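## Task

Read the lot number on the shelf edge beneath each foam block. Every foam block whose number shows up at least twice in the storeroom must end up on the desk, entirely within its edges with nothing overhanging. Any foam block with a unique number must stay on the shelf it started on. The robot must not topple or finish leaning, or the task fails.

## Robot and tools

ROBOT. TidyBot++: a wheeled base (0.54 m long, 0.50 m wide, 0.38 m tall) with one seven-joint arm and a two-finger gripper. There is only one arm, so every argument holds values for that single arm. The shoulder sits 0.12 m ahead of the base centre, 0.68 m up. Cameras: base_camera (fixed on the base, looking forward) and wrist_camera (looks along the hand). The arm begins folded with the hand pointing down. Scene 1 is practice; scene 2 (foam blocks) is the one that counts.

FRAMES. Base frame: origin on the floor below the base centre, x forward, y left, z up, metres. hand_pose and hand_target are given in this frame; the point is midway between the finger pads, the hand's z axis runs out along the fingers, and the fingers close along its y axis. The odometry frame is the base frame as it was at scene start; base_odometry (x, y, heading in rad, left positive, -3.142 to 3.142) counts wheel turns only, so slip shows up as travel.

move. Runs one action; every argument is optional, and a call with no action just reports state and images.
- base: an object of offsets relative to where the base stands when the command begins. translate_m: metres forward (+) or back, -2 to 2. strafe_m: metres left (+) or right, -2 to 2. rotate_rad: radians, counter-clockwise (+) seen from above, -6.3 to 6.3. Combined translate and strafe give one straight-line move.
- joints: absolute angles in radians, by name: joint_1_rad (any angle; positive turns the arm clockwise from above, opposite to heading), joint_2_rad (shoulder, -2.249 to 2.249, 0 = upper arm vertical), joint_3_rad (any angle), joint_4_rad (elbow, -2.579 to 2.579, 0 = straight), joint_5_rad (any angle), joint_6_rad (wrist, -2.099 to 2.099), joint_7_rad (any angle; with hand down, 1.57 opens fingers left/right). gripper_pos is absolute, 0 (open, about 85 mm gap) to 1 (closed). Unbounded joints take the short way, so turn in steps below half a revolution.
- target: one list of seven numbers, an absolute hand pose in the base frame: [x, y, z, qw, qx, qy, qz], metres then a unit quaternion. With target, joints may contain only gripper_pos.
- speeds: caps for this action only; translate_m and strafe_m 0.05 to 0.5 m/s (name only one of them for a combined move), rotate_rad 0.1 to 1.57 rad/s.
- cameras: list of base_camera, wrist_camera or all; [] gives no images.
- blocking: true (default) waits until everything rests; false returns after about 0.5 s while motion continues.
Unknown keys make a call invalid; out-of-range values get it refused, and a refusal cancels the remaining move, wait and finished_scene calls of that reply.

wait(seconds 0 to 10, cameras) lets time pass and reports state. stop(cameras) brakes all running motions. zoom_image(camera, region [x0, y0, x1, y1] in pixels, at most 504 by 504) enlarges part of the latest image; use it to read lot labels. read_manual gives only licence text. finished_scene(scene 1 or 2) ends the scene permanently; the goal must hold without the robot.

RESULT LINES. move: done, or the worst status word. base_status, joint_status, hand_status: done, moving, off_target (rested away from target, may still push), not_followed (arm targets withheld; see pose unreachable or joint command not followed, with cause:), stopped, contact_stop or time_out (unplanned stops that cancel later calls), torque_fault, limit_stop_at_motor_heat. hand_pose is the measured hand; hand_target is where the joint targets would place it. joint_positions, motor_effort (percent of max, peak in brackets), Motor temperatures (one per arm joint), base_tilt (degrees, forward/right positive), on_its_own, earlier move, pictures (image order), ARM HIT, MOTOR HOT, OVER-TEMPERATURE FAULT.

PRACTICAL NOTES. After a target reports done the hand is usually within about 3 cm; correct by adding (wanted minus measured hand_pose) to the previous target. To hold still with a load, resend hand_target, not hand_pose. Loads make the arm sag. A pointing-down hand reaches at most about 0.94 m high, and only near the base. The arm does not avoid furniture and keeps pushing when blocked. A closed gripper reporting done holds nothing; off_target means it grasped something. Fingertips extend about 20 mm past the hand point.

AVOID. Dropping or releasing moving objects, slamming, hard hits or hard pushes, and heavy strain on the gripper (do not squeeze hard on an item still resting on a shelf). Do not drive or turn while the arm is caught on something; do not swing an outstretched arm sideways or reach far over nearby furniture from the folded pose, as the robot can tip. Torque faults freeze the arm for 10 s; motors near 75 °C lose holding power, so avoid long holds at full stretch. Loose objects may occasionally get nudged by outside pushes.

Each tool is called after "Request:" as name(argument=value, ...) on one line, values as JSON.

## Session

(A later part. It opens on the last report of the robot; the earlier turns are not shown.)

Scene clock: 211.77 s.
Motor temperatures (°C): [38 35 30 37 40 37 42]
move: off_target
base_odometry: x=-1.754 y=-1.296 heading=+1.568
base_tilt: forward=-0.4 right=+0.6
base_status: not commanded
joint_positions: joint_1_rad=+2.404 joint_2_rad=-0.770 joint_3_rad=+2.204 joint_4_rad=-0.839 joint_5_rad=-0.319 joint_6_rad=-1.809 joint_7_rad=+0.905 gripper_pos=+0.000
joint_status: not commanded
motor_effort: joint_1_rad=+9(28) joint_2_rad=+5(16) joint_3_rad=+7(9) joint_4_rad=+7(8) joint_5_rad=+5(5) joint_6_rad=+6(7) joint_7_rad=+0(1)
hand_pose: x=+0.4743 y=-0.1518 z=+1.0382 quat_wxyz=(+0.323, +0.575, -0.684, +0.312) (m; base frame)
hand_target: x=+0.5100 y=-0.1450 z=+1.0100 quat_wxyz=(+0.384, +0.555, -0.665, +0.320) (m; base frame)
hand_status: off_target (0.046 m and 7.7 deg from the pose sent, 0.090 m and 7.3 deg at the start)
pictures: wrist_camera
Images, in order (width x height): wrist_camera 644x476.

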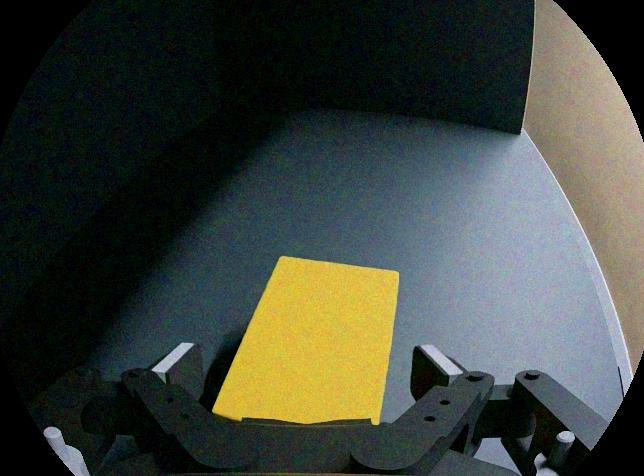

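Request:
move(target=[0.51, -0.150, 0.99, 0.384, 0.555, -0.665, 0.32], cameras=["wrist_camera"])

Request:
move(joints={"gripper_pos": 0.55}, cameras=["wrist_camera"])

Scene clock: 212.80 s.
Motor temperatures (°C): [38 35 30 37 40 37 42]
move: off_target
base_odometry: x=-1.753 y=-1.296 heading=+1.568
base_tilt: forward=-0.4 right=+0.6
base_status: not commanded
joint_positions: joint_1_rad=+2.381 joint_2_rad=-0.782 joint_3_rad=+2.193 joint_4_rad=-0.935 joint_5_rad=-0.319 joint_6_rad=-1.746 joint_7_rad=+0.888 gripper_pos=+0.000
joint_status: not commanded
motor_effort: joint_1_rad=+7(9) joint_2_rad=+2(5) joint_3_rad=+6(7) joint_4_rad=+8(9) joint_5_rad=+5(5) joint_6_rad=+6(6) joint_7_rad=+0(1)
hand_pose: x=+0.4743 y=-0.1620 z=+1.0181 quat_wxyz=(+0.312, +0.574, -0.691, +0.310) (m; base frame)
hand_target: x=+0.5100 y=-0.1500 z=+0.9900 quat_wxyz=(+0.384, +0.555, -0.665, +0.320) (m; base frame)
hand_status: off_target (0.047 m and 9.1 deg from the pose sent, 0.060 m and 7.7 deg at the start)
pictures: wrist_camera
Images, in order (width x height): wrist_camera 644x476.

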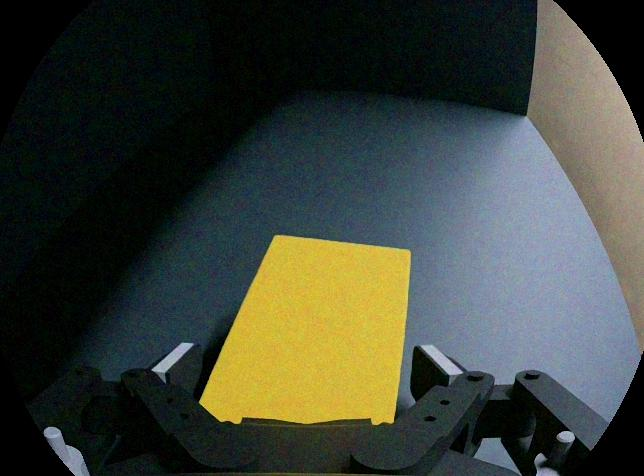

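Scene clock: 213.63 s.
Motor temperatures (°C): [38 35 30 37 40 37 42]
move: off_target
base_odometry: x=-1.753 y=-1.296 heading=+1.568
base_tilt: forward=-0.4 right=+0.6
base_status: not commanded
joint_positions: joint_1_rad=+2.378 joint_2_rad=-0.785 joint_3_rad=+2.192 joint_4_rad=-0.937 joint_5_rad=-0.314 joint_6_rad=-1.734 joint_7_rad=+0.888 gripper_pos=+0.353
joint_status: gripper_pos off_target (ended at +0.353, target +0.550)
motor_effort: joint_1_rad=+6(9) joint_2_rad=+1(3) joint_3_rad=+3(6) joint_4_rad=+6(9) joint_5_rad=+2(5) joint_6_rad=+5(7) joint_7_rad=+0(1)
hand_pose: x=+0.4758 y=-0.1632 z=+1.0201 quat_wxyz=(+0.315, +0.573, -0.688, +0.315) (m; base frame)
hand_target: x=+0.5100 y=-0.1500 z=+0.9900 quat_wxyz=(+0.384, +0.555, -0.665, +0.320) (m; base frame)
hand_status: not commanded
pictures: wrist_camera
Images, in order (width x height): wrist_camera 644x476.

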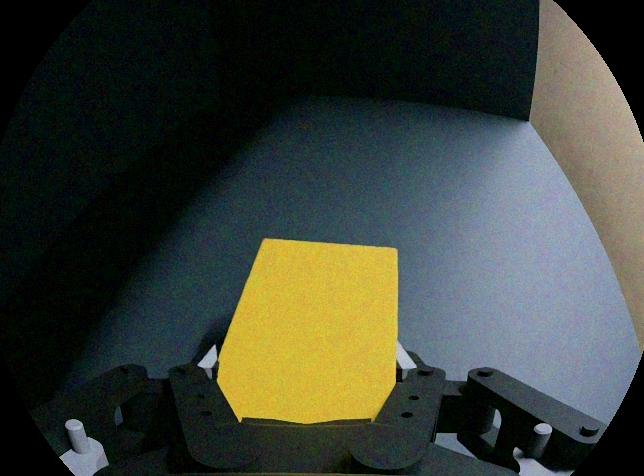

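Request:
move(target=[0.49, -0.155, 1.09, 0.384, 0.555, -0.665, 0.32], cameras=["wrist_camera"])

Request:
move(base={"strafe_m": -0.05}, cameras=["wrist_camera"])

Request:
move(base={"translate_m": -0.29}, speeds={"translate_m": 0.25}, cameras=["wrist_camera"])

Scene clock: 215.60 s.
Motor temperatures (°C): [38 35 30 37 40 37 42]
move: off_target
base_odometry: x=-1.754 y=-1.296 heading=+1.569
base_tilt: forward=-0.4 right=+0.6
base_status: not commanded
joint_positions: joint_1_rad=+2.481 joint_2_rad=-0.720 joint_3_rad=+2.230 joint_4_rad=-0.513 joint_5_rad=-0.338 joint_6_rad=-1.926 joint_7_rad=+0.907 gripper_pos=+0.353
joint_status: not commanded
motor_effort: joint_1_rad=+23(25) joint_2_rad=+19(20) joint_3_rad=+8(9) joint_4_rad=+4(11) joint_5_rad=+5(5) joint_6_rad=+6(7) joint_7_rad=+0(1)
hand_pose: x=+0.4882 y=-0.1249 z=+1.1122 quat_wxyz=(+0.358, +0.565, -0.646, +0.367) (m; base frame)
hand_target: x=+0.4900 y=-0.1550 z=+1.0900 quat_wxyz=(+0.384, +0.555, -0.665, +0.320) (m; base frame)
hand_status: off_target (0.037 m and 6.6 deg from the pose sent, 0.072 m and 8.6 deg at the start)
pictures: wrist_camera
Images, in order (width x height): wrist_camera 644x476.

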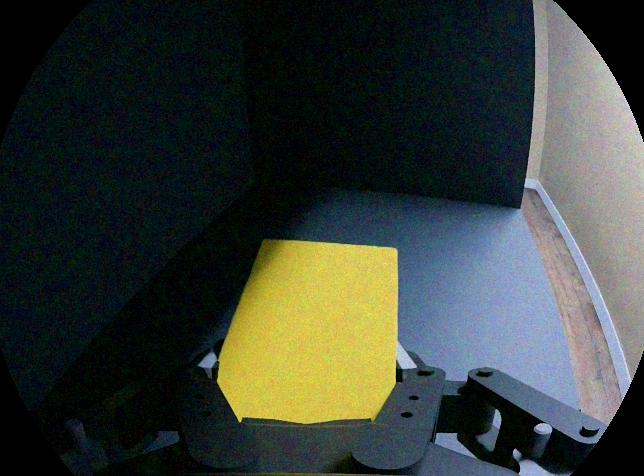

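Scene clock: 216.60 s.
Motor temperatures (°C): [38 35 30 37 40 37 42]
move: done
base_odometry: x=-1.704 y=-1.296 heading=+1.568
base_tilt: forward=-0.4 right=+0.5
base_status: done
joint_positions: joint_1_rad=+2.450 joint_2_rad=-0.682 joint_3_rad=+2.231 joint_4_rad=-0.506 joint_5_rad=-0.339 joint_6_rad=-1.928 joint_7_rad=+0.907 gripper_pos=+0.353
joint_status: not commanded
motor_effort: joint_1_rad=+30(37) joint_2_rad=+11(19) joint_3_rad=+8(9) joint_4_rad=+5(6) joint_5_rad=+5(5) joint_6_rad=+7(7) joint_7_rad=+0(0)
hand_pose: x=+0.4802 y=-0.1222 z=+1.1212 quat_wxyz=(+0.337, +0.574, -0.645, +0.375) (m; base frame)
hand_target: x=+0.4900 y=-0.1550 z=+1.0900 quat_wxyz=(+0.384, +0.555, -0.665, +0.320) (m; base frame)
hand_status: not commanded
pictures: wrist_camera
Images, in order (width x height): wrist_camera 644x476.

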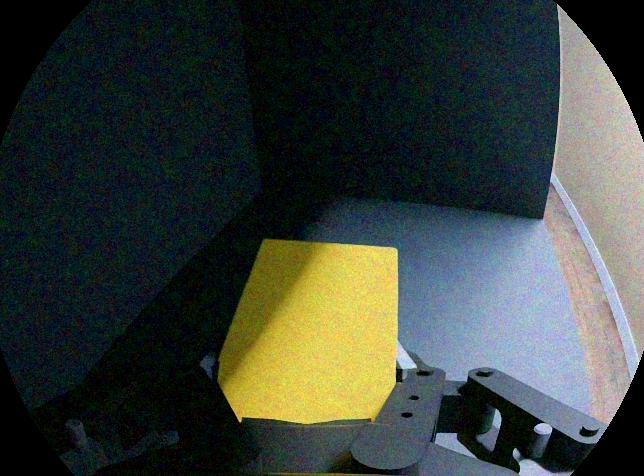

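Scene clock: 218.63 s.
Motor temperatures (°C): [38 35 30 37 40 37 42]
move: done
base_odometry: x=-1.705 y=-1.586 heading=+1.568
base_tilt: forward=-0.3 right=+0.6
base_status: done
joint_positions: joint_1_rad=+2.628 joint_2_rad=-0.747 joint_3_rad=+2.237 joint_4_rad=-0.503 joint_5_rad=-0.342 joint_6_rad=-1.930 joint_7_rad=+0.907 gripper_pos=+0.353
joint_status: not commanded
motor_effort: joint_1_rad=-1(30) joint_2_rad=+27(31) joint_3_rad=+8(8) joint_4_rad=+4(6) joint_5_rad=+5(6) joint_6_rad=+6(7) joint_7_rad=+0(1)
hand_pose: x=+0.4766 y=-0.1698 z=+1.1085 quat_wxyz=(+0.397, +0.517, -0.678, +0.341) (m; base frame)
hand_target: x=+0.4900 y=-0.1550 z=+1.0900 quat_wxyz=(+0.384, +0.555, -0.665, +0.320) (m; base frame)
hand_status: not commanded
pictures: wrist_camera
Images, in order (width x height): wrist_camera 644x476.

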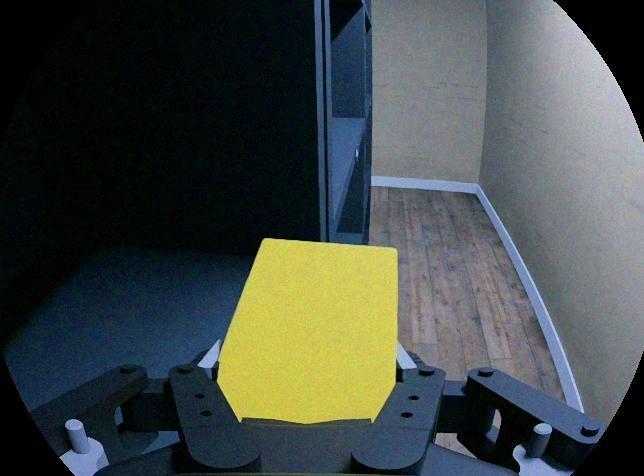

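Request:
move(target=[0.36, -0.08, 1.12, 0.346, 0.645, -0.543, 0.411], cameras=[])

Request:
move(target=[0.40, 0.0, 0.92, 0, 0.906, 0, 0.423], cameras=["wrist_camera"])

Request:
move(base={"strafe_m": -1.6}, cameras=["wrist_camera"])

Request:
move(base={"strafe_m": -1.45})

Scene clock: 221.20 s.
Motor temperatures (°C): [38 35 30 37 40 37 42]
move: done
base_odometry: x=-1.705 y=-1.586 heading=+1.568
base_tilt: forward=-0.4 right=+0.6
base_status: not commanded
joint_positions: joint_1_rad=+1.642 joint_2_rad=-0.685 joint_3_rad=+2.391 joint_4_rad=-1.032 joint_5_rad=+0.068 joint_6_rad=-1.668 joint_7_rad=+0.970 gripper_pos=+0.353
joint_status: not commanded
motor_effort: joint_1_rad=+0(2) joint_2_rad=+16(28) joint_3_rad=+8(9) joint_4_rad=+12(12) joint_5_rad=+5(5) joint_6_rad=+7(8) joint_7_rad=+0(1)
hand_pose: x=+0.3724 y=-0.0595 z=+1.1048 quat_wxyz=(+0.314, +0.652, -0.558, +0.407) (m; base frame)
hand_target: x=+0.3600 y=-0.0800 z=+1.1200 quat_wxyz=(+0.346, +0.645, -0.543, +0.411) (m; base frame)
hand_status: done (0.028 m and 4.2 deg from the pose sent, 0.148 m and 23.6 deg at the start)
pictures: none
No camera images: "cameras" was empty.

Scene clock: 224.03 s.
Motor temperatures (°C): [38 35 30 37 40 37 42]
move: done
base_odometry: x=-1.705 y=-1.586 heading=+1.568
base_tilt: forward=-0.4 right=+0.6
base_status: not commanded
joint_positions: joint_1_rad=+0.017 joint_2_rad=-0.666 joint_3_rad=+3.130 joint_4_rad=-1.857 joint_5_rad=+0.069 joint_6_rad=-1.089 joint_7_rad=+1.528 gripper_pos=+0.353
joint_status: not commanded
motor_effort: joint_1_rad=-1(1) joint_2_rad=+3(17) joint_3_rad=+1(8) joint_4_rad=+20(21) joint_5_rad=+1(5) joint_6_rad=+7(8) joint_7_rad=+0(1)
hand_pose: x=+0.3868 y=-0.0180 z=+0.9270 quat_wxyz=(+0.030, +0.908, -0.020, +0.418) (m; base frame)
hand_target: x=+0.4000 y=+0.0000 z=+0.9200 quat_wxyz=(+0.000, +0.906, +0.000, +0.423) (m; base frame)
hand_status: done (0.023 m and 4.2 deg from the pose sent, 0.196 m and 80.6 deg at the start)
pictures: wrist_camera
Images, in order (width x height): wrist_camera 644x476.

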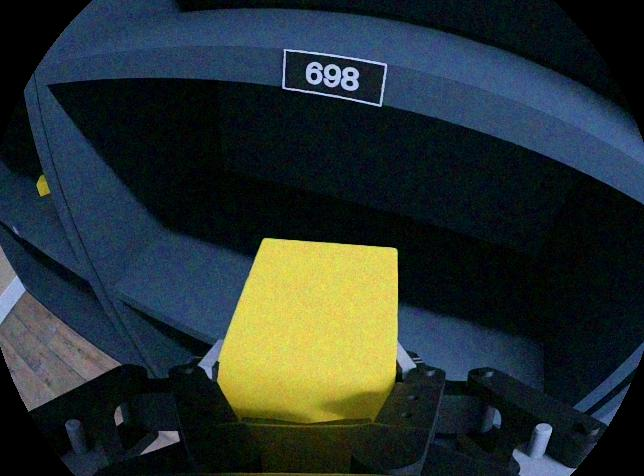

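Scene clock: 239.03 s.
Motor temperatures (°C): [38 35 30 37 40 37 42]
move: time_out
base_odometry: x=-0.978 y=-1.587 heading=+1.538
base_tilt: forward=-0.4 right=+0.5
base_status: strafe_m time_out (by the wheels' count: -0.727 of -1.600)
joint_positions: joint_1_rad=-0.145 joint_2_rad=-0.690 joint_3_rad=+2.978 joint_4_rad=-1.853 joint_5_rad=-0.228 joint_6_rad=-1.086 joint_7_rad=+1.584 gripper_pos=+0.395
joint_status: not commanded
on_its_own: gripper_pos moved +0.042 toward your old target +0.550
motor_effort: joint_1_rad=+26(43) joint_2_rad=+10(21) joint_3_rad=+37(52) joint_4_rad=+17(21) joint_5_rad=+40(55) joint_6_rad=+14(22) joint_7_rad=-5(8)
hand_pose: x=+0.3459 y=+0.1568 z=+0.9313 quat_wxyz=(-0.121, +0.891, +0.145, +0.413) (m; base frame)
hand_target: x=+0.4000 y=+0.0000 z=+0.9200 quat_wxyz=(+0.000, +0.906, +0.000, +0.423) (m; base frame)
hand_status: not commanded
pictures: wrist_camera
Images, in order (width x height): wrist_camera 644x476.

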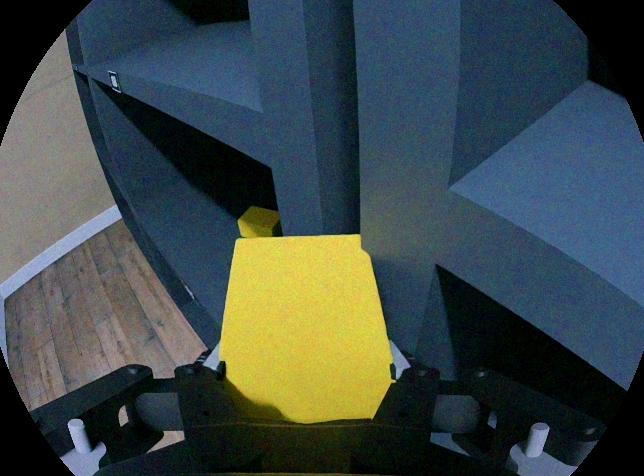

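not run: a stop that you did not command came earlier in this reply.

Request:
move(base={"strafe_m": 0.25}, cameras=["wrist_camera"])

Request:
move(joints={"joint_1_rad":0,"joint_2_rad":-0.9,"joint_3_rad":3.14,"joint_4_rad":-2.3,"joint_5_rad":0,"joint_6_rad":-0.9,"joint_7_rad":1.57}, cameras=["wrist_camera"])

Scene clock: 242.30 s.
Motor temperatures (°C): [38 35 30 37 40 37 42]
move: done
base_odometry: x=-1.228 y=-1.579 heading=+1.539
base_tilt: forward=-0.3 right=+0.6
base_status: done
joint_positions: joint_1_rad=-0.002 joint_2_rad=-0.643 joint_3_rad=+3.142 joint_4_rad=-1.866 joint_5_rad=-0.002 joint_6_rad=-1.046 joint_7_rad=+1.584 gripper_pos=+0.395
joint_status: not commanded
motor_effort: joint_1_rad=-1(28) joint_2_rad=+2(27) joint_3_rad=+1(38) joint_4_rad=+21(24) joint_5_rad=+1(42) joint_6_rad=+7(26) joint_7_rad=-1(6)
hand_pose: x=+0.4008 y=+0.0023 z=+0.9255 quat_wxyz=(+0.002, +0.906, +0.007, +0.422) (m; base frame)
hand_target: x=+0.4000 y=+0.0000 z=+0.9200 quat_wxyz=(+0.000, +0.906, +0.000, +0.423) (m; base frame)
hand_status: not commanded
pictures: wrist_camera
Images, in order (width x height): wrist_camera 644x476.

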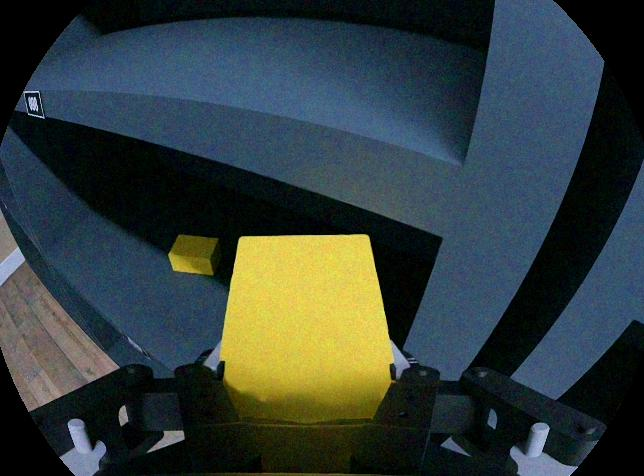

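Scene clock: 243.87 s.
Motor temperatures (°C): [38 35 30 37 40 37 42]
move: done
base_odometry: x=-1.228 y=-1.579 heading=+1.539
base_tilt: forward=-0.4 right=+0.6
base_status: not commanded
joint_positions: joint_1_rad=-0.002 joint_2_rad=-0.880 joint_3_rad=+3.142 joint_4_rad=-2.271 joint_5_rad=-0.002 joint_6_rad=-0.957 joint_7_rad=+1.584 gripper_pos=+0.395
joint_status: all done
motor_effort: joint_1_rad=-1(2) joint_2_rad=+8(9) joint_3_rad=+1(2) joint_4_rad=+21(22) joint_5_rad=+1(1) joint_6_rad=+6(8) joint_7_rad=+0(1)
hand_pose: x=+0.3259 y=+0.0021 z=+0.7879 quat_wxyz=(+0.001, +0.922, +0.007, +0.387) (m; base frame)
hand_target: x=+0.3313 y=+0.0017 z=+0.7894 quat_wxyz=(+0.000, +0.913, +0.000, +0.409) (m; base frame)
hand_status: not commanded
pictures: wrist_camera
Images, in order (width x height): wrist_camera 644x476.

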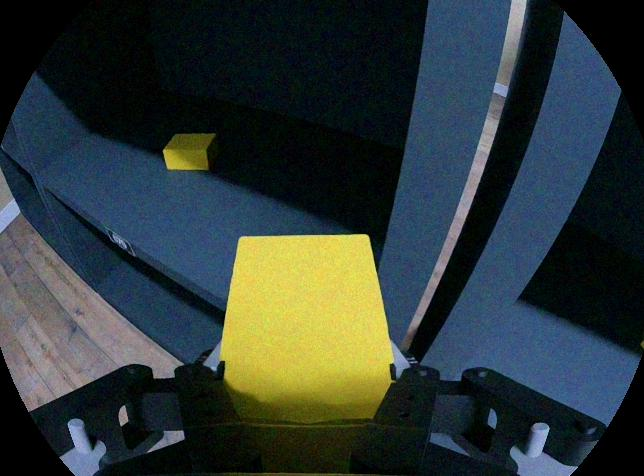

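Request:
move(base={"translate_m": -0.07, "rotate_rad": 0.03}, cameras=[])

Request:
move(base={"strafe_m": -1.3}, cameras=["wrist_camera"])

Request:
move(base={"strafe_m": -1.3})

Scene clock: 245.23 s.
Motor temperatures (°C): [38 35 30 37 40 37 42]
move: done
base_odometry: x=-1.231 y=-1.649 heading=+1.569
base_tilt: forward=-0.4 right=+0.6
base_status: done
joint_positions: joint_1_rad=-0.002 joint_2_rad=-0.890 joint_3_rad=+3.142 joint_4_rad=-2.271 joint_5_rad=-0.002 joint_6_rad=-0.953 joint_7_rad=+1.584 gripper_pos=+0.395
joint_status: not commanded
motor_effort: joint_1_rad=+0(1) joint_2_rad=+9(10) joint_3_rad=+1(1) joint_4_rad=+20(22) joint_5_rad=+1(1) joint_6_rad=+7(7) joint_7_rad=+0(1)
hand_pose: x=+0.3257 y=+0.0021 z=+0.7906 quat_wxyz=(+0.001, +0.920, +0.007, +0.393) (m; base frame)
hand_target: x=+0.3313 y=+0.0017 z=+0.7894 quat_wxyz=(+0.000, +0.913, +0.000, +0.409) (m; base frame)
hand_status: not commanded
pictures: none
No camera images: "cameras" was empty.

Scene clock: 252.20 s.
Motor temperatures (°C): [38 35 30 37 40 37 42]
move: time_out
base_odometry: x=-0.793 y=-1.650 heading=+1.566
base_tilt: forward=-0.4 right=+0.6
base_status: strafe_m time_out (by the wheels' count: -0.438 of -1.300)
joint_positions: joint_1_rad=-0.005 joint_2_rad=-0.898 joint_3_rad=+3.141 joint_4_rad=-2.282 joint_5_rad=-0.001 joint_6_rad=-0.943 joint_7_rad=+1.584 gripper_pos=+0.395
joint_status: not commanded
motor_effort: joint_1_rad=+0(7) joint_2_rad=+8(22) joint_3_rad=+1(14) joint_4_rad=+21(31) joint_5_rad=+1(9) joint_6_rad=+6(9) joint_7_rad=+0(1)
hand_pose: x=+0.3252 y=+0.0027 z=+0.7889 quat_wxyz=(+0.001, +0.918, +0.008, +0.396) (m; base frame)
hand_target: x=+0.3313 y=+0.0017 z=+0.7894 quat_wxyz=(+0.000, +0.913, +0.000, +0.409) (m; base frame)
hand_status: not commanded
pictures: wrist_camera
Images, in order (width x height): wrist_camera 644x476.

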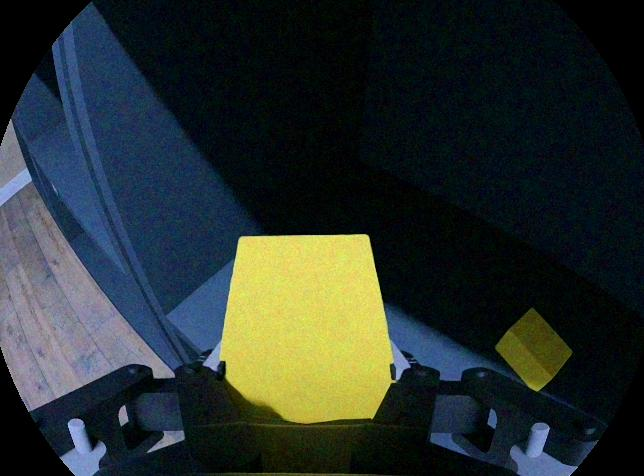

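not run: a stop that you did not command came earlier in this reply.

Request:
move(base={"translate_m": -0.05, "strafe_m": 0.1})

Scene clock: 253.60 s.
Motor temperatures (°C): [38 35 30 37 40 37 42]
move: done
base_odometry: x=-0.893 y=-1.700 heading=+1.566
base_tilt: forward=-0.4 right=+0.6
base_status: done
joint_positions: joint_1_rad=-0.005 joint_2_rad=-0.897 joint_3_rad=+3.142 joint_4_rad=-2.282 joint_5_rad=-0.001 joint_6_rad=-0.943 joint_7_rad=+1.584 gripper_pos=+0.395
joint_status: not commanded
motor_effort: joint_1_rad=+0(1) joint_2_rad=+8(10) joint_3_rad=+1(3) joint_4_rad=+21(22) joint_5_rad=+1(2) joint_6_rad=+7(7) joint_7_rad=+0(1)
hand_pose: x=+0.3254 y=+0.0026 z=+0.7887 quat_wxyz=(+0.001, +0.918, +0.008, +0.396) (m; base frame)
hand_target: x=+0.3313 y=+0.0017 z=+0.7894 quat_wxyz=(+0.000, +0.913, +0.000, +0.409) (m; base frame)
hand_status: not commanded
pictures: base_camera, wrist_camera
Images, in order (width x height): base_camera 644x364, wrist_camera 644x476.

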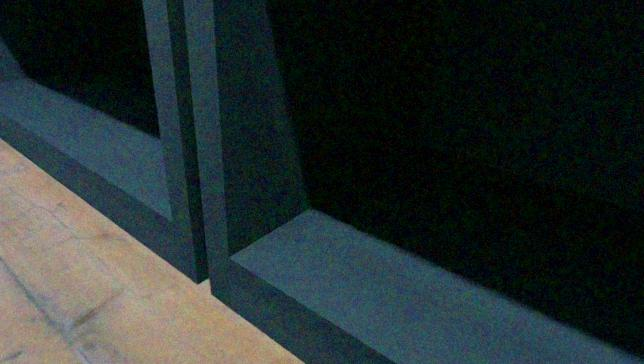

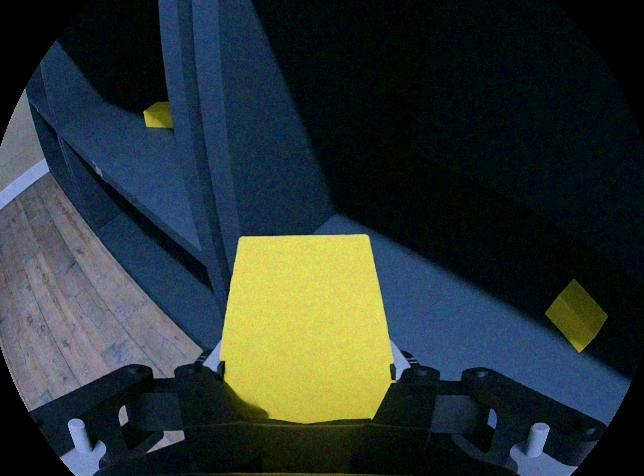

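Request:
move(base={"rotate_rad": -0.26})

Scene clock: 254.97 s.
Motor temperatures (°C): [38 35 30 37 40 37 42]
move: done
base_odometry: x=-0.893 y=-1.700 heading=+1.307
base_tilt: forward=-0.4 right=+0.6
base_status: done
joint_positions: joint_1_rad=-0.005 joint_2_rad=-0.897 joint_3_rad=+3.142 joint_4_rad=-2.282 joint_5_rad=-0.001 joint_6_rad=-0.943 joint_7_rad=+1.584 gripper_pos=+0.395
joint_status: not commanded
motor_effort: joint_1_rad=+0(1) joint_2_rad=+8(10) joint_3_rad=+1(2) joint_4_rad=+21(22) joint_5_rad=+1(1) joint_6_rad=+7(7) joint_7_rad=+0(1)
hand_pose: x=+0.3254 y=+0.0026 z=+0.7887 quat_wxyz=(+0.001, +0.918, +0.008, +0.396) (m; base frame)
hand_target: x=+0.3313 y=+0.0017 z=+0.7894 quat_wxyz=(+0.000, +0.913, +0.000, +0.409) (m; base frame)
hand_status: not commanded
pictures: base_camera, wrist_camera
Images, in order (width x height): base_camera 644x364, wrist_camera 644x476.

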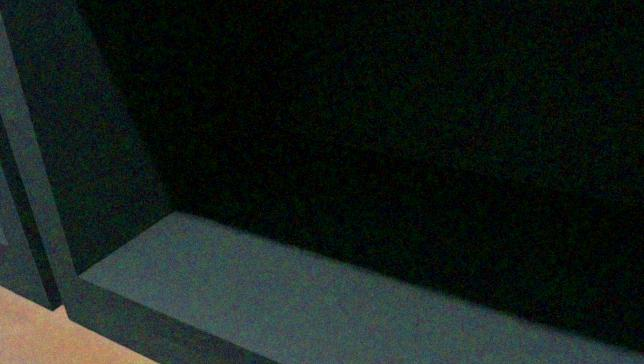

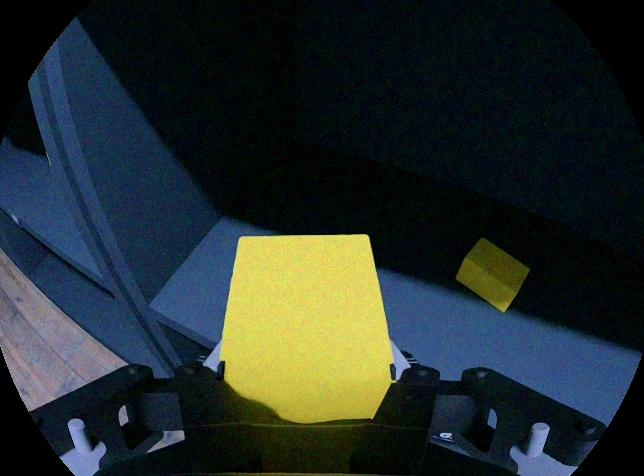

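Request:
move(base={"translate_m": -0.13}, cameras=[])

Request:
move(base={"strafe_m": -0.9})

Scene clock: 258.40 s.
Motor temperatures (°C): [38 35 30 37 40 37 42]
move: done
base_odometry: x=-0.927 y=-1.826 heading=+1.306
base_tilt: forward=-0.4 right=+0.6
base_status: done
joint_positions: joint_1_rad=-0.005 joint_2_rad=-0.899 joint_3_rad=+3.142 joint_4_rad=-2.282 joint_5_rad=-0.001 joint_6_rad=-0.943 joint_7_rad=+1.584 gripper_pos=+0.395
joint_status: not commanded
motor_effort: joint_1_rad=-1(1) joint_2_rad=+9(11) joint_3_rad=+1(2) joint_4_rad=+21(22) joint_5_rad=+1(1) joint_6_rad=+7(7) joint_7_rad=+0(1)
hand_pose: x=+0.3252 y=+0.0026 z=+0.7890 quat_wxyz=(+0.001, +0.918, +0.008, +0.397) (m; base frame)
hand_target: x=+0.3313 y=+0.0017 z=+0.7894 quat_wxyz=(+0.000, +0.913, +0.000, +0.409) (m; base frame)
hand_status: not commanded
pictures: none
No camera images: "cameras" was empty.

Scene clock: 264.47 s.
Motor temperatures (°C): [38 35 30 37 40 37 42]
move: time_out
base_odometry: x=-0.307 y=-1.994 heading=+1.315
base_tilt: forward=-0.4 right=+0.6
base_status: strafe_m time_out (by the wheels' count: -0.643 of -0.900)
joint_positions: joint_1_rad=-0.075 joint_2_rad=-0.907 joint_3_rad=+3.070 joint_4_rad=-2.278 joint_5_rad=-0.161 joint_6_rad=-0.942 joint_7_rad=+1.583 gripper_pos=+0.403
joint_status: not commanded
motor_effort: joint_1_rad=+13(25) joint_2_rad=+11(18) joint_3_rad=+16(26) joint_4_rad=+18(23) joint_5_rad=+26(44) joint_6_rad=+10(20) joint_7_rad=-1(2)
hand_pose: x=+0.3170 y=+0.0718 z=+0.7926 quat_wxyz=(-0.074, +0.913, +0.054, +0.398) (m; base frame)
hand_target: x=+0.3313 y=+0.0017 z=+0.7894 quat_wxyz=(+0.000, +0.913, +0.000, +0.409) (m; base frame)
hand_status: not commanded
pictures: base_camera, wrist_camera
Images, in order (width x height): base_camera 644x364, wrist_camera 644x476.

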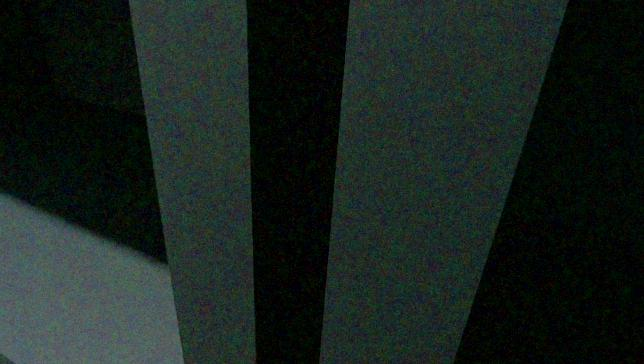

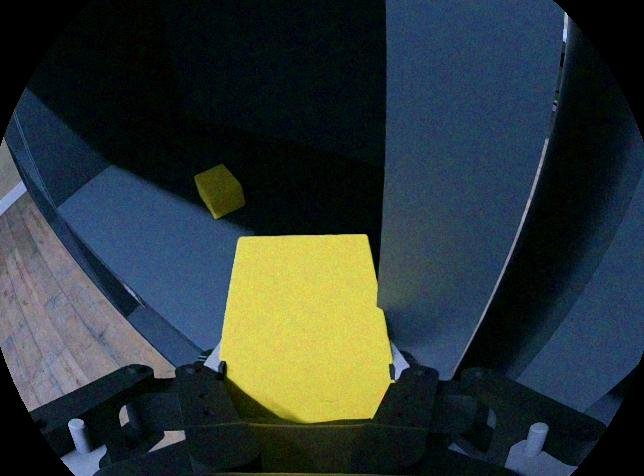

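Request:
move(base={"strafe_m": 0.12, "translate_m": -0.08}, cameras=[])

Request:
move(base={"rotate_rad": -0.2})

Scene clock: 266.10 s.
Motor temperatures (°C): [38 35 30 37 40 37 42]
move: done
base_odometry: x=-0.443 y=-2.041 heading=+1.315
base_tilt: forward=-0.4 right=+0.6
base_status: done
joint_positions: joint_1_rad=-0.012 joint_2_rad=-0.890 joint_3_rad=+3.135 joint_4_rad=-2.281 joint_5_rad=-0.028 joint_6_rad=-0.920 joint_7_rad=+1.583 gripper_pos=+0.403
joint_status: not commanded
motor_effort: joint_1_rad=+0(14) joint_2_rad=+8(11) joint_3_rad=+1(16) joint_4_rad=+21(22) joint_5_rad=+1(26) joint_6_rad=+7(10) joint_7_rad=+0(2)
hand_pose: x=+0.3309 y=+0.0122 z=+0.7931 quat_wxyz=(-0.012, +0.915, +0.011, +0.404) (m; base frame)
hand_target: x=+0.3313 y=+0.0017 z=+0.7894 quat_wxyz=(+0.000, +0.913, +0.000, +0.409) (m; base frame)
hand_status: not commanded
pictures: none
No camera images: "cameras" was empty.

Scene clock: 267.13 s.
Motor temperatures (°C): [38 35 30 37 40 37 42]
move: done
base_odometry: x=-0.443 y=-2.042 heading=+1.115
base_tilt: forward=-0.4 right=+0.6
base_status: done
joint_positions: joint_1_rad=-0.011 joint_2_rad=-0.890 joint_3_rad=+3.135 joint_4_rad=-2.281 joint_5_rad=-0.028 joint_6_rad=-0.920 joint_7_rad=+1.583 gripper_pos=+0.403
joint_status: not commanded
motor_effort: joint_1_rad=+0(1) joint_2_rad=+8(9) joint_3_rad=+1(2) joint_4_rad=+21(22) joint_5_rad=+1(1) joint_6_rad=+7(7) joint_7_rad=+0(1)
hand_pose: x=+0.3309 y=+0.0121 z=+0.7931 quat_wxyz=(-0.012, +0.915, +0.011, +0.404) (m; base frame)
hand_target: x=+0.3313 y=+0.0017 z=+0.7894 quat_wxyz=(+0.000, +0.913, +0.000, +0.409) (m; base frame)
hand_status: not commanded
pictures: base_camera, wrist_camera
Images, in order (width x height): base_camera 644x364, wrist_camera 644x476.

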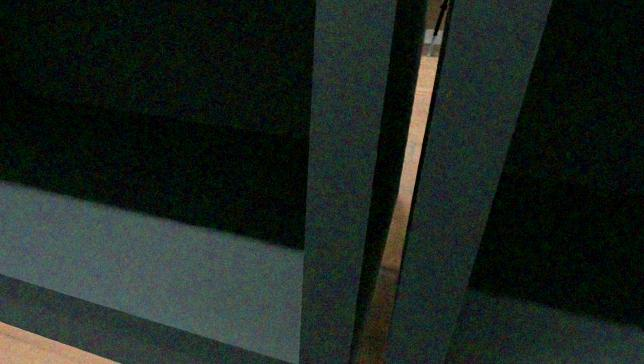

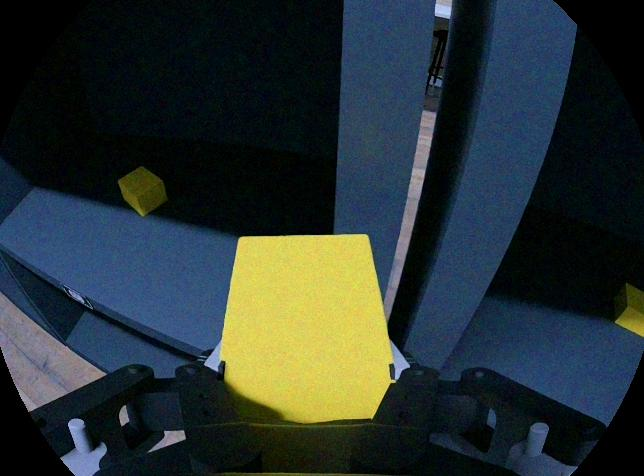

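Request:
move(base={"rotate_rad": -0.28})

Scene clock: 268.53 s.
Motor temperatures (°C): [38 35 30 37 40 37 42]
move: done
base_odometry: x=-0.443 y=-2.042 heading=+0.836
base_tilt: forward=-0.3 right=+0.6
base_status: done
joint_positions: joint_1_rad=-0.011 joint_2_rad=-0.890 joint_3_rad=+3.135 joint_4_rad=-2.281 joint_5_rad=-0.028 joint_6_rad=-0.920 joint_7_rad=+1.583 gripper_pos=+0.403
joint_status: not commanded
motor_effort: joint_1_rad=-1(1) joint_2_rad=+8(9) joint_3_rad=+1(2) joint_4_rad=+21(22) joint_5_rad=+1(1) joint_6_rad=+7(7) joint_7_rad=+0(1)
hand_pose: x=+0.3309 y=+0.0121 z=+0.7931 quat_wxyz=(-0.012, +0.915, +0.011, +0.404) (m; base frame)
hand_target: x=+0.3313 y=+0.0017 z=+0.7894 quat_wxyz=(+0.000, +0.913, +0.000, +0.409) (m; base frame)
hand_status: not commanded
pictures: base_camera, wrist_camera
Images, in order (width x height): base_camera 644x364, wrist_camera 644x476.

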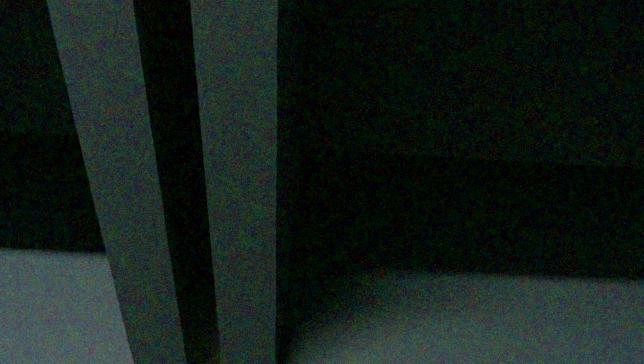

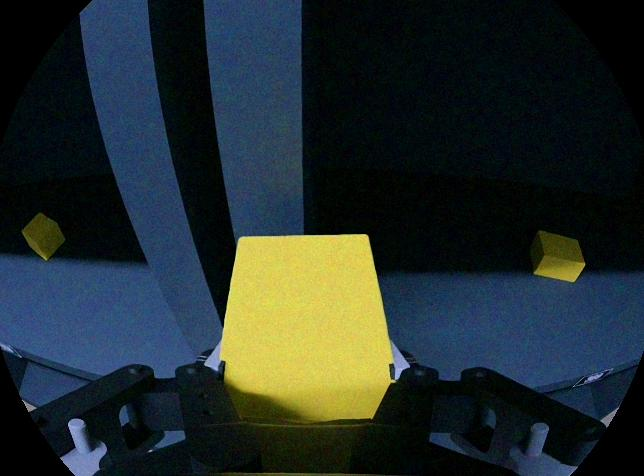

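Request:
move(base={"translate_m": -0.08}, cameras=[])

Request:
move(base={"strafe_m": -0.8})

Scene clock: 269.77 s.
Motor temperatures (°C): [38 35 30 37 40 37 42]
move: done
base_odometry: x=-0.497 y=-2.101 heading=+0.835
base_tilt: forward=-0.4 right=+0.6
base_status: done
joint_positions: joint_1_rad=-0.011 joint_2_rad=-0.897 joint_3_rad=+3.135 joint_4_rad=-2.281 joint_5_rad=-0.028 joint_6_rad=-0.920 joint_7_rad=+1.583 gripper_pos=+0.403
joint_status: not commanded
motor_effort: joint_1_rad=+0(1) joint_2_rad=+8(10) joint_3_rad=+1(1) joint_4_rad=+22(22) joint_5_rad=+1(1) joint_6_rad=+7(8) joint_7_rad=+0(1)
hand_pose: x=+0.3301 y=+0.0121 z=+0.7946 quat_wxyz=(-0.012, +0.913, +0.011, +0.407) (m; base frame)
hand_target: x=+0.3313 y=+0.0017 z=+0.7894 quat_wxyz=(+0.000, +0.913, +0.000, +0.409) (m; base frame)
hand_status: not commanded
pictures: none
No camera images: "cameras" was empty.

Scene clock: 272.33 s.
Motor temperatures (°C): [38 35 30 37 40 37 42]
move: done
base_odometry: x=+0.096 y=-2.638 heading=+0.834
base_tilt: forward=-0.3 right=+0.6
base_status: done
joint_positions: joint_1_rad=-0.011 joint_2_rad=-0.897 joint_3_rad=+3.135 joint_4_rad=-2.281 joint_5_rad=-0.028 joint_6_rad=-0.920 joint_7_rad=+1.583 gripper_pos=+0.403
joint_status: not commanded
motor_effort: joint_1_rad=+0(2) joint_2_rad=+7(9) joint_3_rad=+1(3) joint_4_rad=+21(22) joint_5_rad=+0(1) joint_6_rad=+7(7) joint_7_rad=+0(1)
hand_pose: x=+0.3301 y=+0.0120 z=+0.7946 quat_wxyz=(-0.011, +0.913, +0.011, +0.407) (m; base frame)
hand_target: x=+0.3313 y=+0.0017 z=+0.7894 quat_wxyz=(+0.000, +0.913, +0.000, +0.409) (m; base frame)
hand_status: not commanded
pictures: base_camera, wrist_camera
Images, in order (width x height): base_camera 644x364, wrist_camera 644x476.

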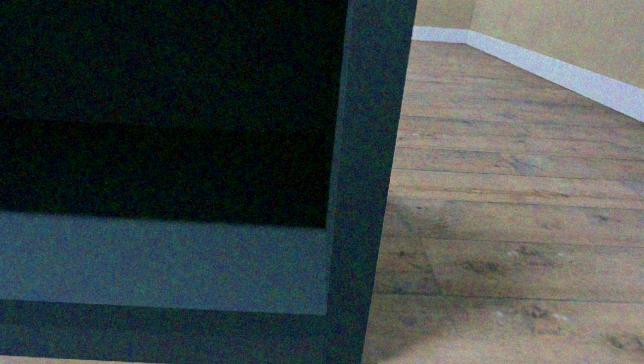

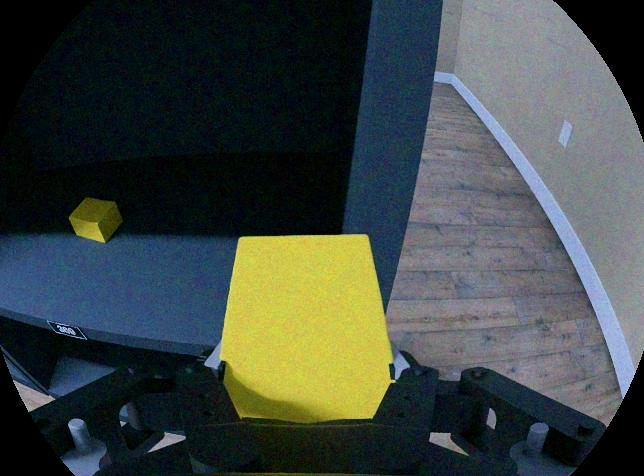

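Request:
move(base={"strafe_m": -0.48})

Scene clock: 274.57 s.
Motor temperatures (°C): [38 35 30 37 40 37 42]
move: done
base_odometry: x=+0.452 y=-2.961 heading=+0.834
base_tilt: forward=-0.4 right=+0.6
base_status: done
joint_positions: joint_1_rad=-0.011 joint_2_rad=-0.897 joint_3_rad=+3.137 joint_4_rad=-2.281 joint_5_rad=-0.028 joint_6_rad=-0.920 joint_7_rad=+1.583 gripper_pos=+0.403
joint_status: not commanded
motor_effort: joint_1_rad=+0(1) joint_2_rad=+8(10) joint_3_rad=+1(3) joint_4_rad=+21(22) joint_5_rad=+0(1) joint_6_rad=+7(8) joint_7_rad=+0(1)
hand_pose: x=+0.3302 y=+0.0114 z=+0.7947 quat_wxyz=(-0.012, +0.913, +0.009, +0.407) (m; base frame)
hand_target: x=+0.3313 y=+0.0017 z=+0.7894 quat_wxyz=(+0.000, +0.913, +0.000, +0.409) (m; base frame)
hand_status: not commanded
pictures: base_camera, wrist_camera
Images, in order (width x height): base_camera 644x364, wrist_camera 644x476.

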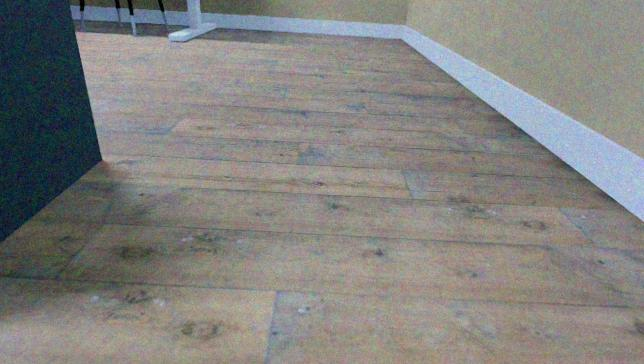

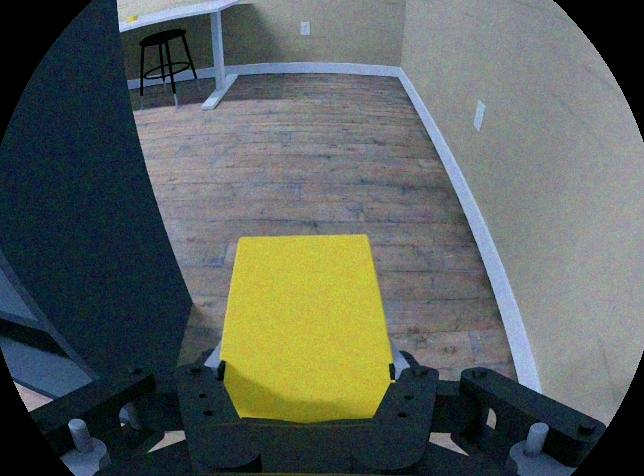

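Request:
move(base={"translate_m": 1.4})

Scene clock: 278.13 s.
Motor temperatures (°C): [38 35 30 37 40 37 42]
move: done
base_odometry: x=+1.392 y=-1.924 heading=+0.834
base_tilt: forward=-0.4 right=+0.6
base_status: done
joint_positions: joint_1_rad=-0.011 joint_2_rad=-0.897 joint_3_rad=+3.137 joint_4_rad=-2.281 joint_5_rad=-0.028 joint_6_rad=-0.920 joint_7_rad=+1.583 gripper_pos=+0.403
joint_status: not commanded
motor_effort: joint_1_rad=-1(1) joint_2_rad=+9(11) joint_3_rad=+1(1) joint_4_rad=+21(22) joint_5_rad=+1(1) joint_6_rad=+6(8) joint_7_rad=+0(1)
hand_pose: x=+0.3302 y=+0.0114 z=+0.7945 quat_wxyz=(-0.012, +0.913, +0.009, +0.407) (m; base frame)
hand_target: x=+0.3313 y=+0.0017 z=+0.7894 quat_wxyz=(+0.000, +0.913, +0.000, +0.409) (m; base frame)
hand_status: not commanded
pictures: base_camera, wrist_camera
Images, in order (width x height): base_camera 644x364, wrist_camera 644x476.

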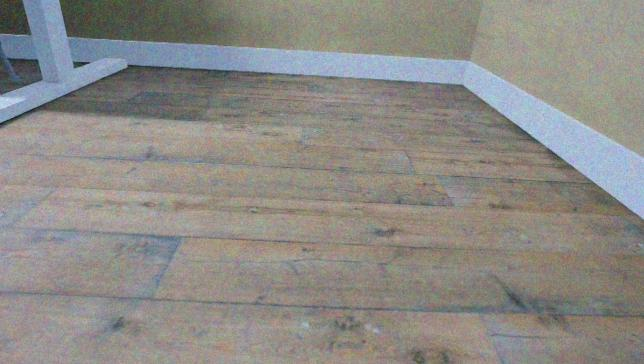

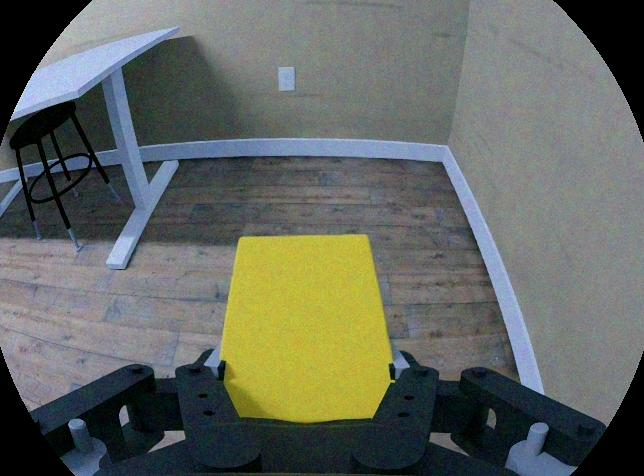

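Request:
move(target=[0.53, 0.0, 0.92, 0, 0.906, 0, 0.423], cameras=[])

Request:
move(base={"strafe_m": 0.85})

Scene clock: 280.13 s.
Motor temperatures (°C): [38 35 30 37 40 37 42]
move: done
base_odometry: x=+1.392 y=-1.924 heading=+0.834
base_tilt: forward=-0.3 right=+0.6
base_status: not commanded
joint_positions: joint_1_rad=-0.011 joint_2_rad=-0.351 joint_3_rad=+3.137 joint_4_rad=-1.794 joint_5_rad=-0.028 joint_6_rad=-0.882 joint_7_rad=+1.583 gripper_pos=+0.403
joint_status: not commanded
motor_effort: joint_1_rad=+0(1) joint_2_rad=-9(10) joint_3_rad=+1(1) joint_4_rad=+22(23) joint_5_rad=+0(1) joint_6_rad=+7(8) joint_7_rad=+0(1)
hand_pose: x=+0.5128 y=+0.0141 z=+0.9039 quat_wxyz=(-0.013, +0.918, +0.009, +0.397) (m; base frame)
hand_target: x=+0.5300 y=+0.0000 z=+0.9200 quat_wxyz=(+0.000, +0.906, +0.000, +0.423) (m; base frame)
hand_status: done (0.027 m and 3.7 deg from the pose sent, 0.236 m and 2.7 deg at the start)
pictures: none
No camera images: "cameras" was empty.

Scene clock: 282.80 s.
Motor temperatures (°C): [38 35 30 37 40 37 42]
move: done
base_odometry: x=+0.763 y=-1.352 heading=+0.833
base_tilt: forward=-0.3 right=+0.6
base_status: done
joint_positions: joint_1_rad=-0.011 joint_2_rad=-0.350 joint_3_rad=+3.143 joint_4_rad=-1.793 joint_5_rad=-0.028 joint_6_rad=-0.882 joint_7_rad=+1.583 gripper_pos=+0.403
joint_status: not commanded
motor_effort: joint_1_rad=-1(1) joint_2_rad=-9(9) joint_3_rad=+0(3) joint_4_rad=+22(22) joint_5_rad=+1(1) joint_6_rad=+6(7) joint_7_rad=+0(1)
hand_pose: x=+0.5133 y=+0.0114 z=+0.9044 quat_wxyz=(-0.013, +0.918, +0.006, +0.397) (m; base frame)
hand_target: x=+0.5300 y=+0.0000 z=+0.9200 quat_wxyz=(+0.000, +0.906, +0.000, +0.423) (m; base frame)
hand_status: not commanded
pictures: base_camera, wrist_camera
Images, in order (width x height): base_camera 644x364, wrist_camera 644x476.

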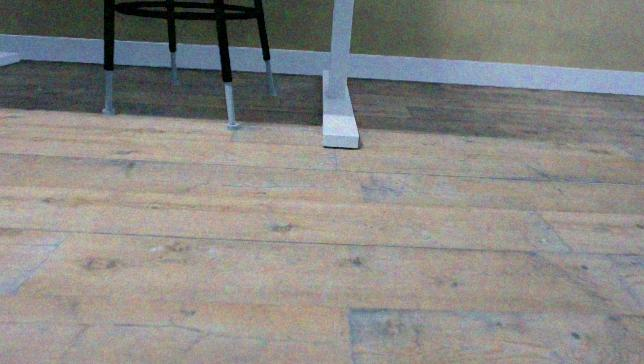

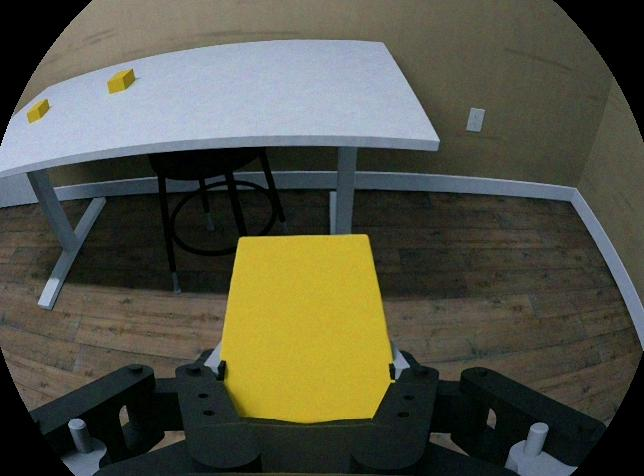

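Request:
move(base={"translate_m": 0.57, "strafe_m": 0.1}, cameras=["wrist_camera"])

Request:
move(target=[0.74, 0.0, 0.80, 0, 0.848, 0, 0.53])

Scene clock: 285.43 s.
Motor temperatures (°C): [38 35 30 37 40 37 42]
move: done
base_odometry: x=+1.072 y=-0.863 heading=+0.834
base_tilt: forward=-0.3 right=+0.6
base_status: done
joint_positions: joint_1_rad=-0.011 joint_2_rad=-0.338 joint_3_rad=+3.143 joint_4_rad=-1.791 joint_5_rad=-0.028 joint_6_rad=-0.878 joint_7_rad=+1.583 gripper_pos=+0.403
joint_status: not commanded
motor_effort: joint_1_rad=-1(1) joint_2_rad=-8(12) joint_3_rad=+1(1) joint_4_rad=+21(23) joint_5_rad=+1(1) joint_6_rad=+7(7) joint_7_rad=+0(1)
hand_pose: x=+0.5173 y=+0.0114 z=+0.9011 quat_wxyz=(-0.013, +0.919, +0.006, +0.394) (m; base frame)
hand_target: x=+0.5300 y=+0.0000 z=+0.9200 quat_wxyz=(+0.000, +0.906, +0.000, +0.423) (m; base frame)
hand_status: not commanded
pictures: wrist_camera
Images, in order (width x height): wrist_camera 644x476.

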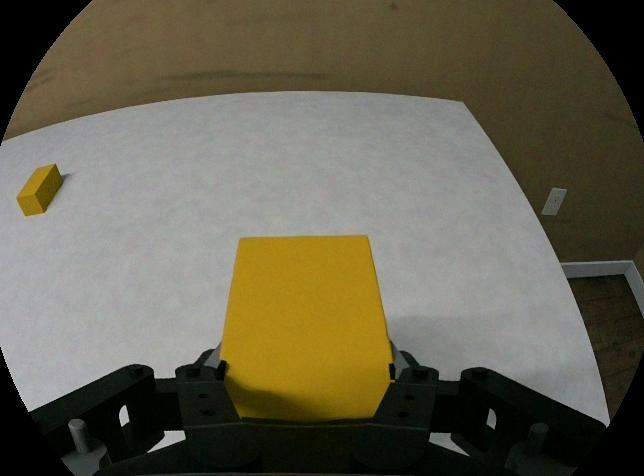

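Scene clock: 287.57 s.
Motor temperatures (°C): [38 35 30 37 40 37 42]
move: done
base_odometry: x=+1.072 y=-0.863 heading=+0.834
base_tilt: forward=-0.3 right=+0.6
base_status: not commanded
joint_positions: joint_1_rad=-0.004 joint_2_rad=+0.153 joint_3_rad=+3.143 joint_4_rad=-1.908 joint_5_rad=-0.028 joint_6_rad=+0.022 joint_7_rad=+1.583 gripper_pos=+0.403
joint_status: not commanded
motor_effort: joint_1_rad=+0(1) joint_2_rad=-25(27) joint_3_rad=+0(1) joint_4_rad=+20(22) joint_5_rad=+1(1) joint_6_rad=+8(9) joint_7_rad=+0(1)
hand_pose: x=+0.7383 y=+0.0028 z=+0.8095 quat_wxyz=(-0.004, +0.852, -0.005, +0.524) (m; base frame)
hand_target: x=+0.7400 y=+0.0000 z=+0.8000 quat_wxyz=(+0.000, +0.848, +0.000, +0.530) (m; base frame)
hand_status: done (0.010 m and 1.1 deg from the pose sent, 0.245 m and 17.7 deg at the start)
pictures: base_camera, wrist_camera
Images, in order (width x height): base_camera 644x364, wrist_camera 644x476.

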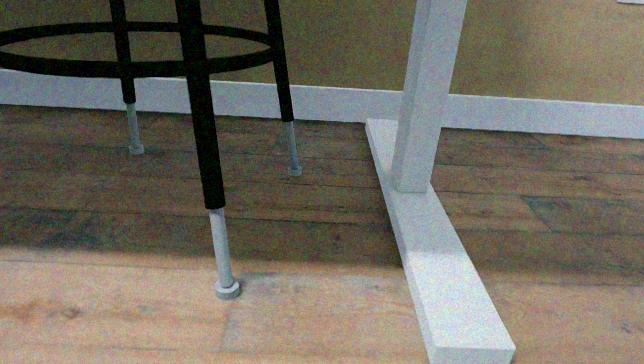

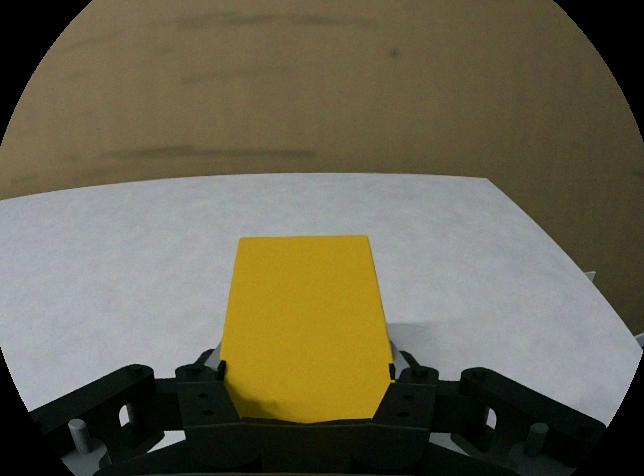

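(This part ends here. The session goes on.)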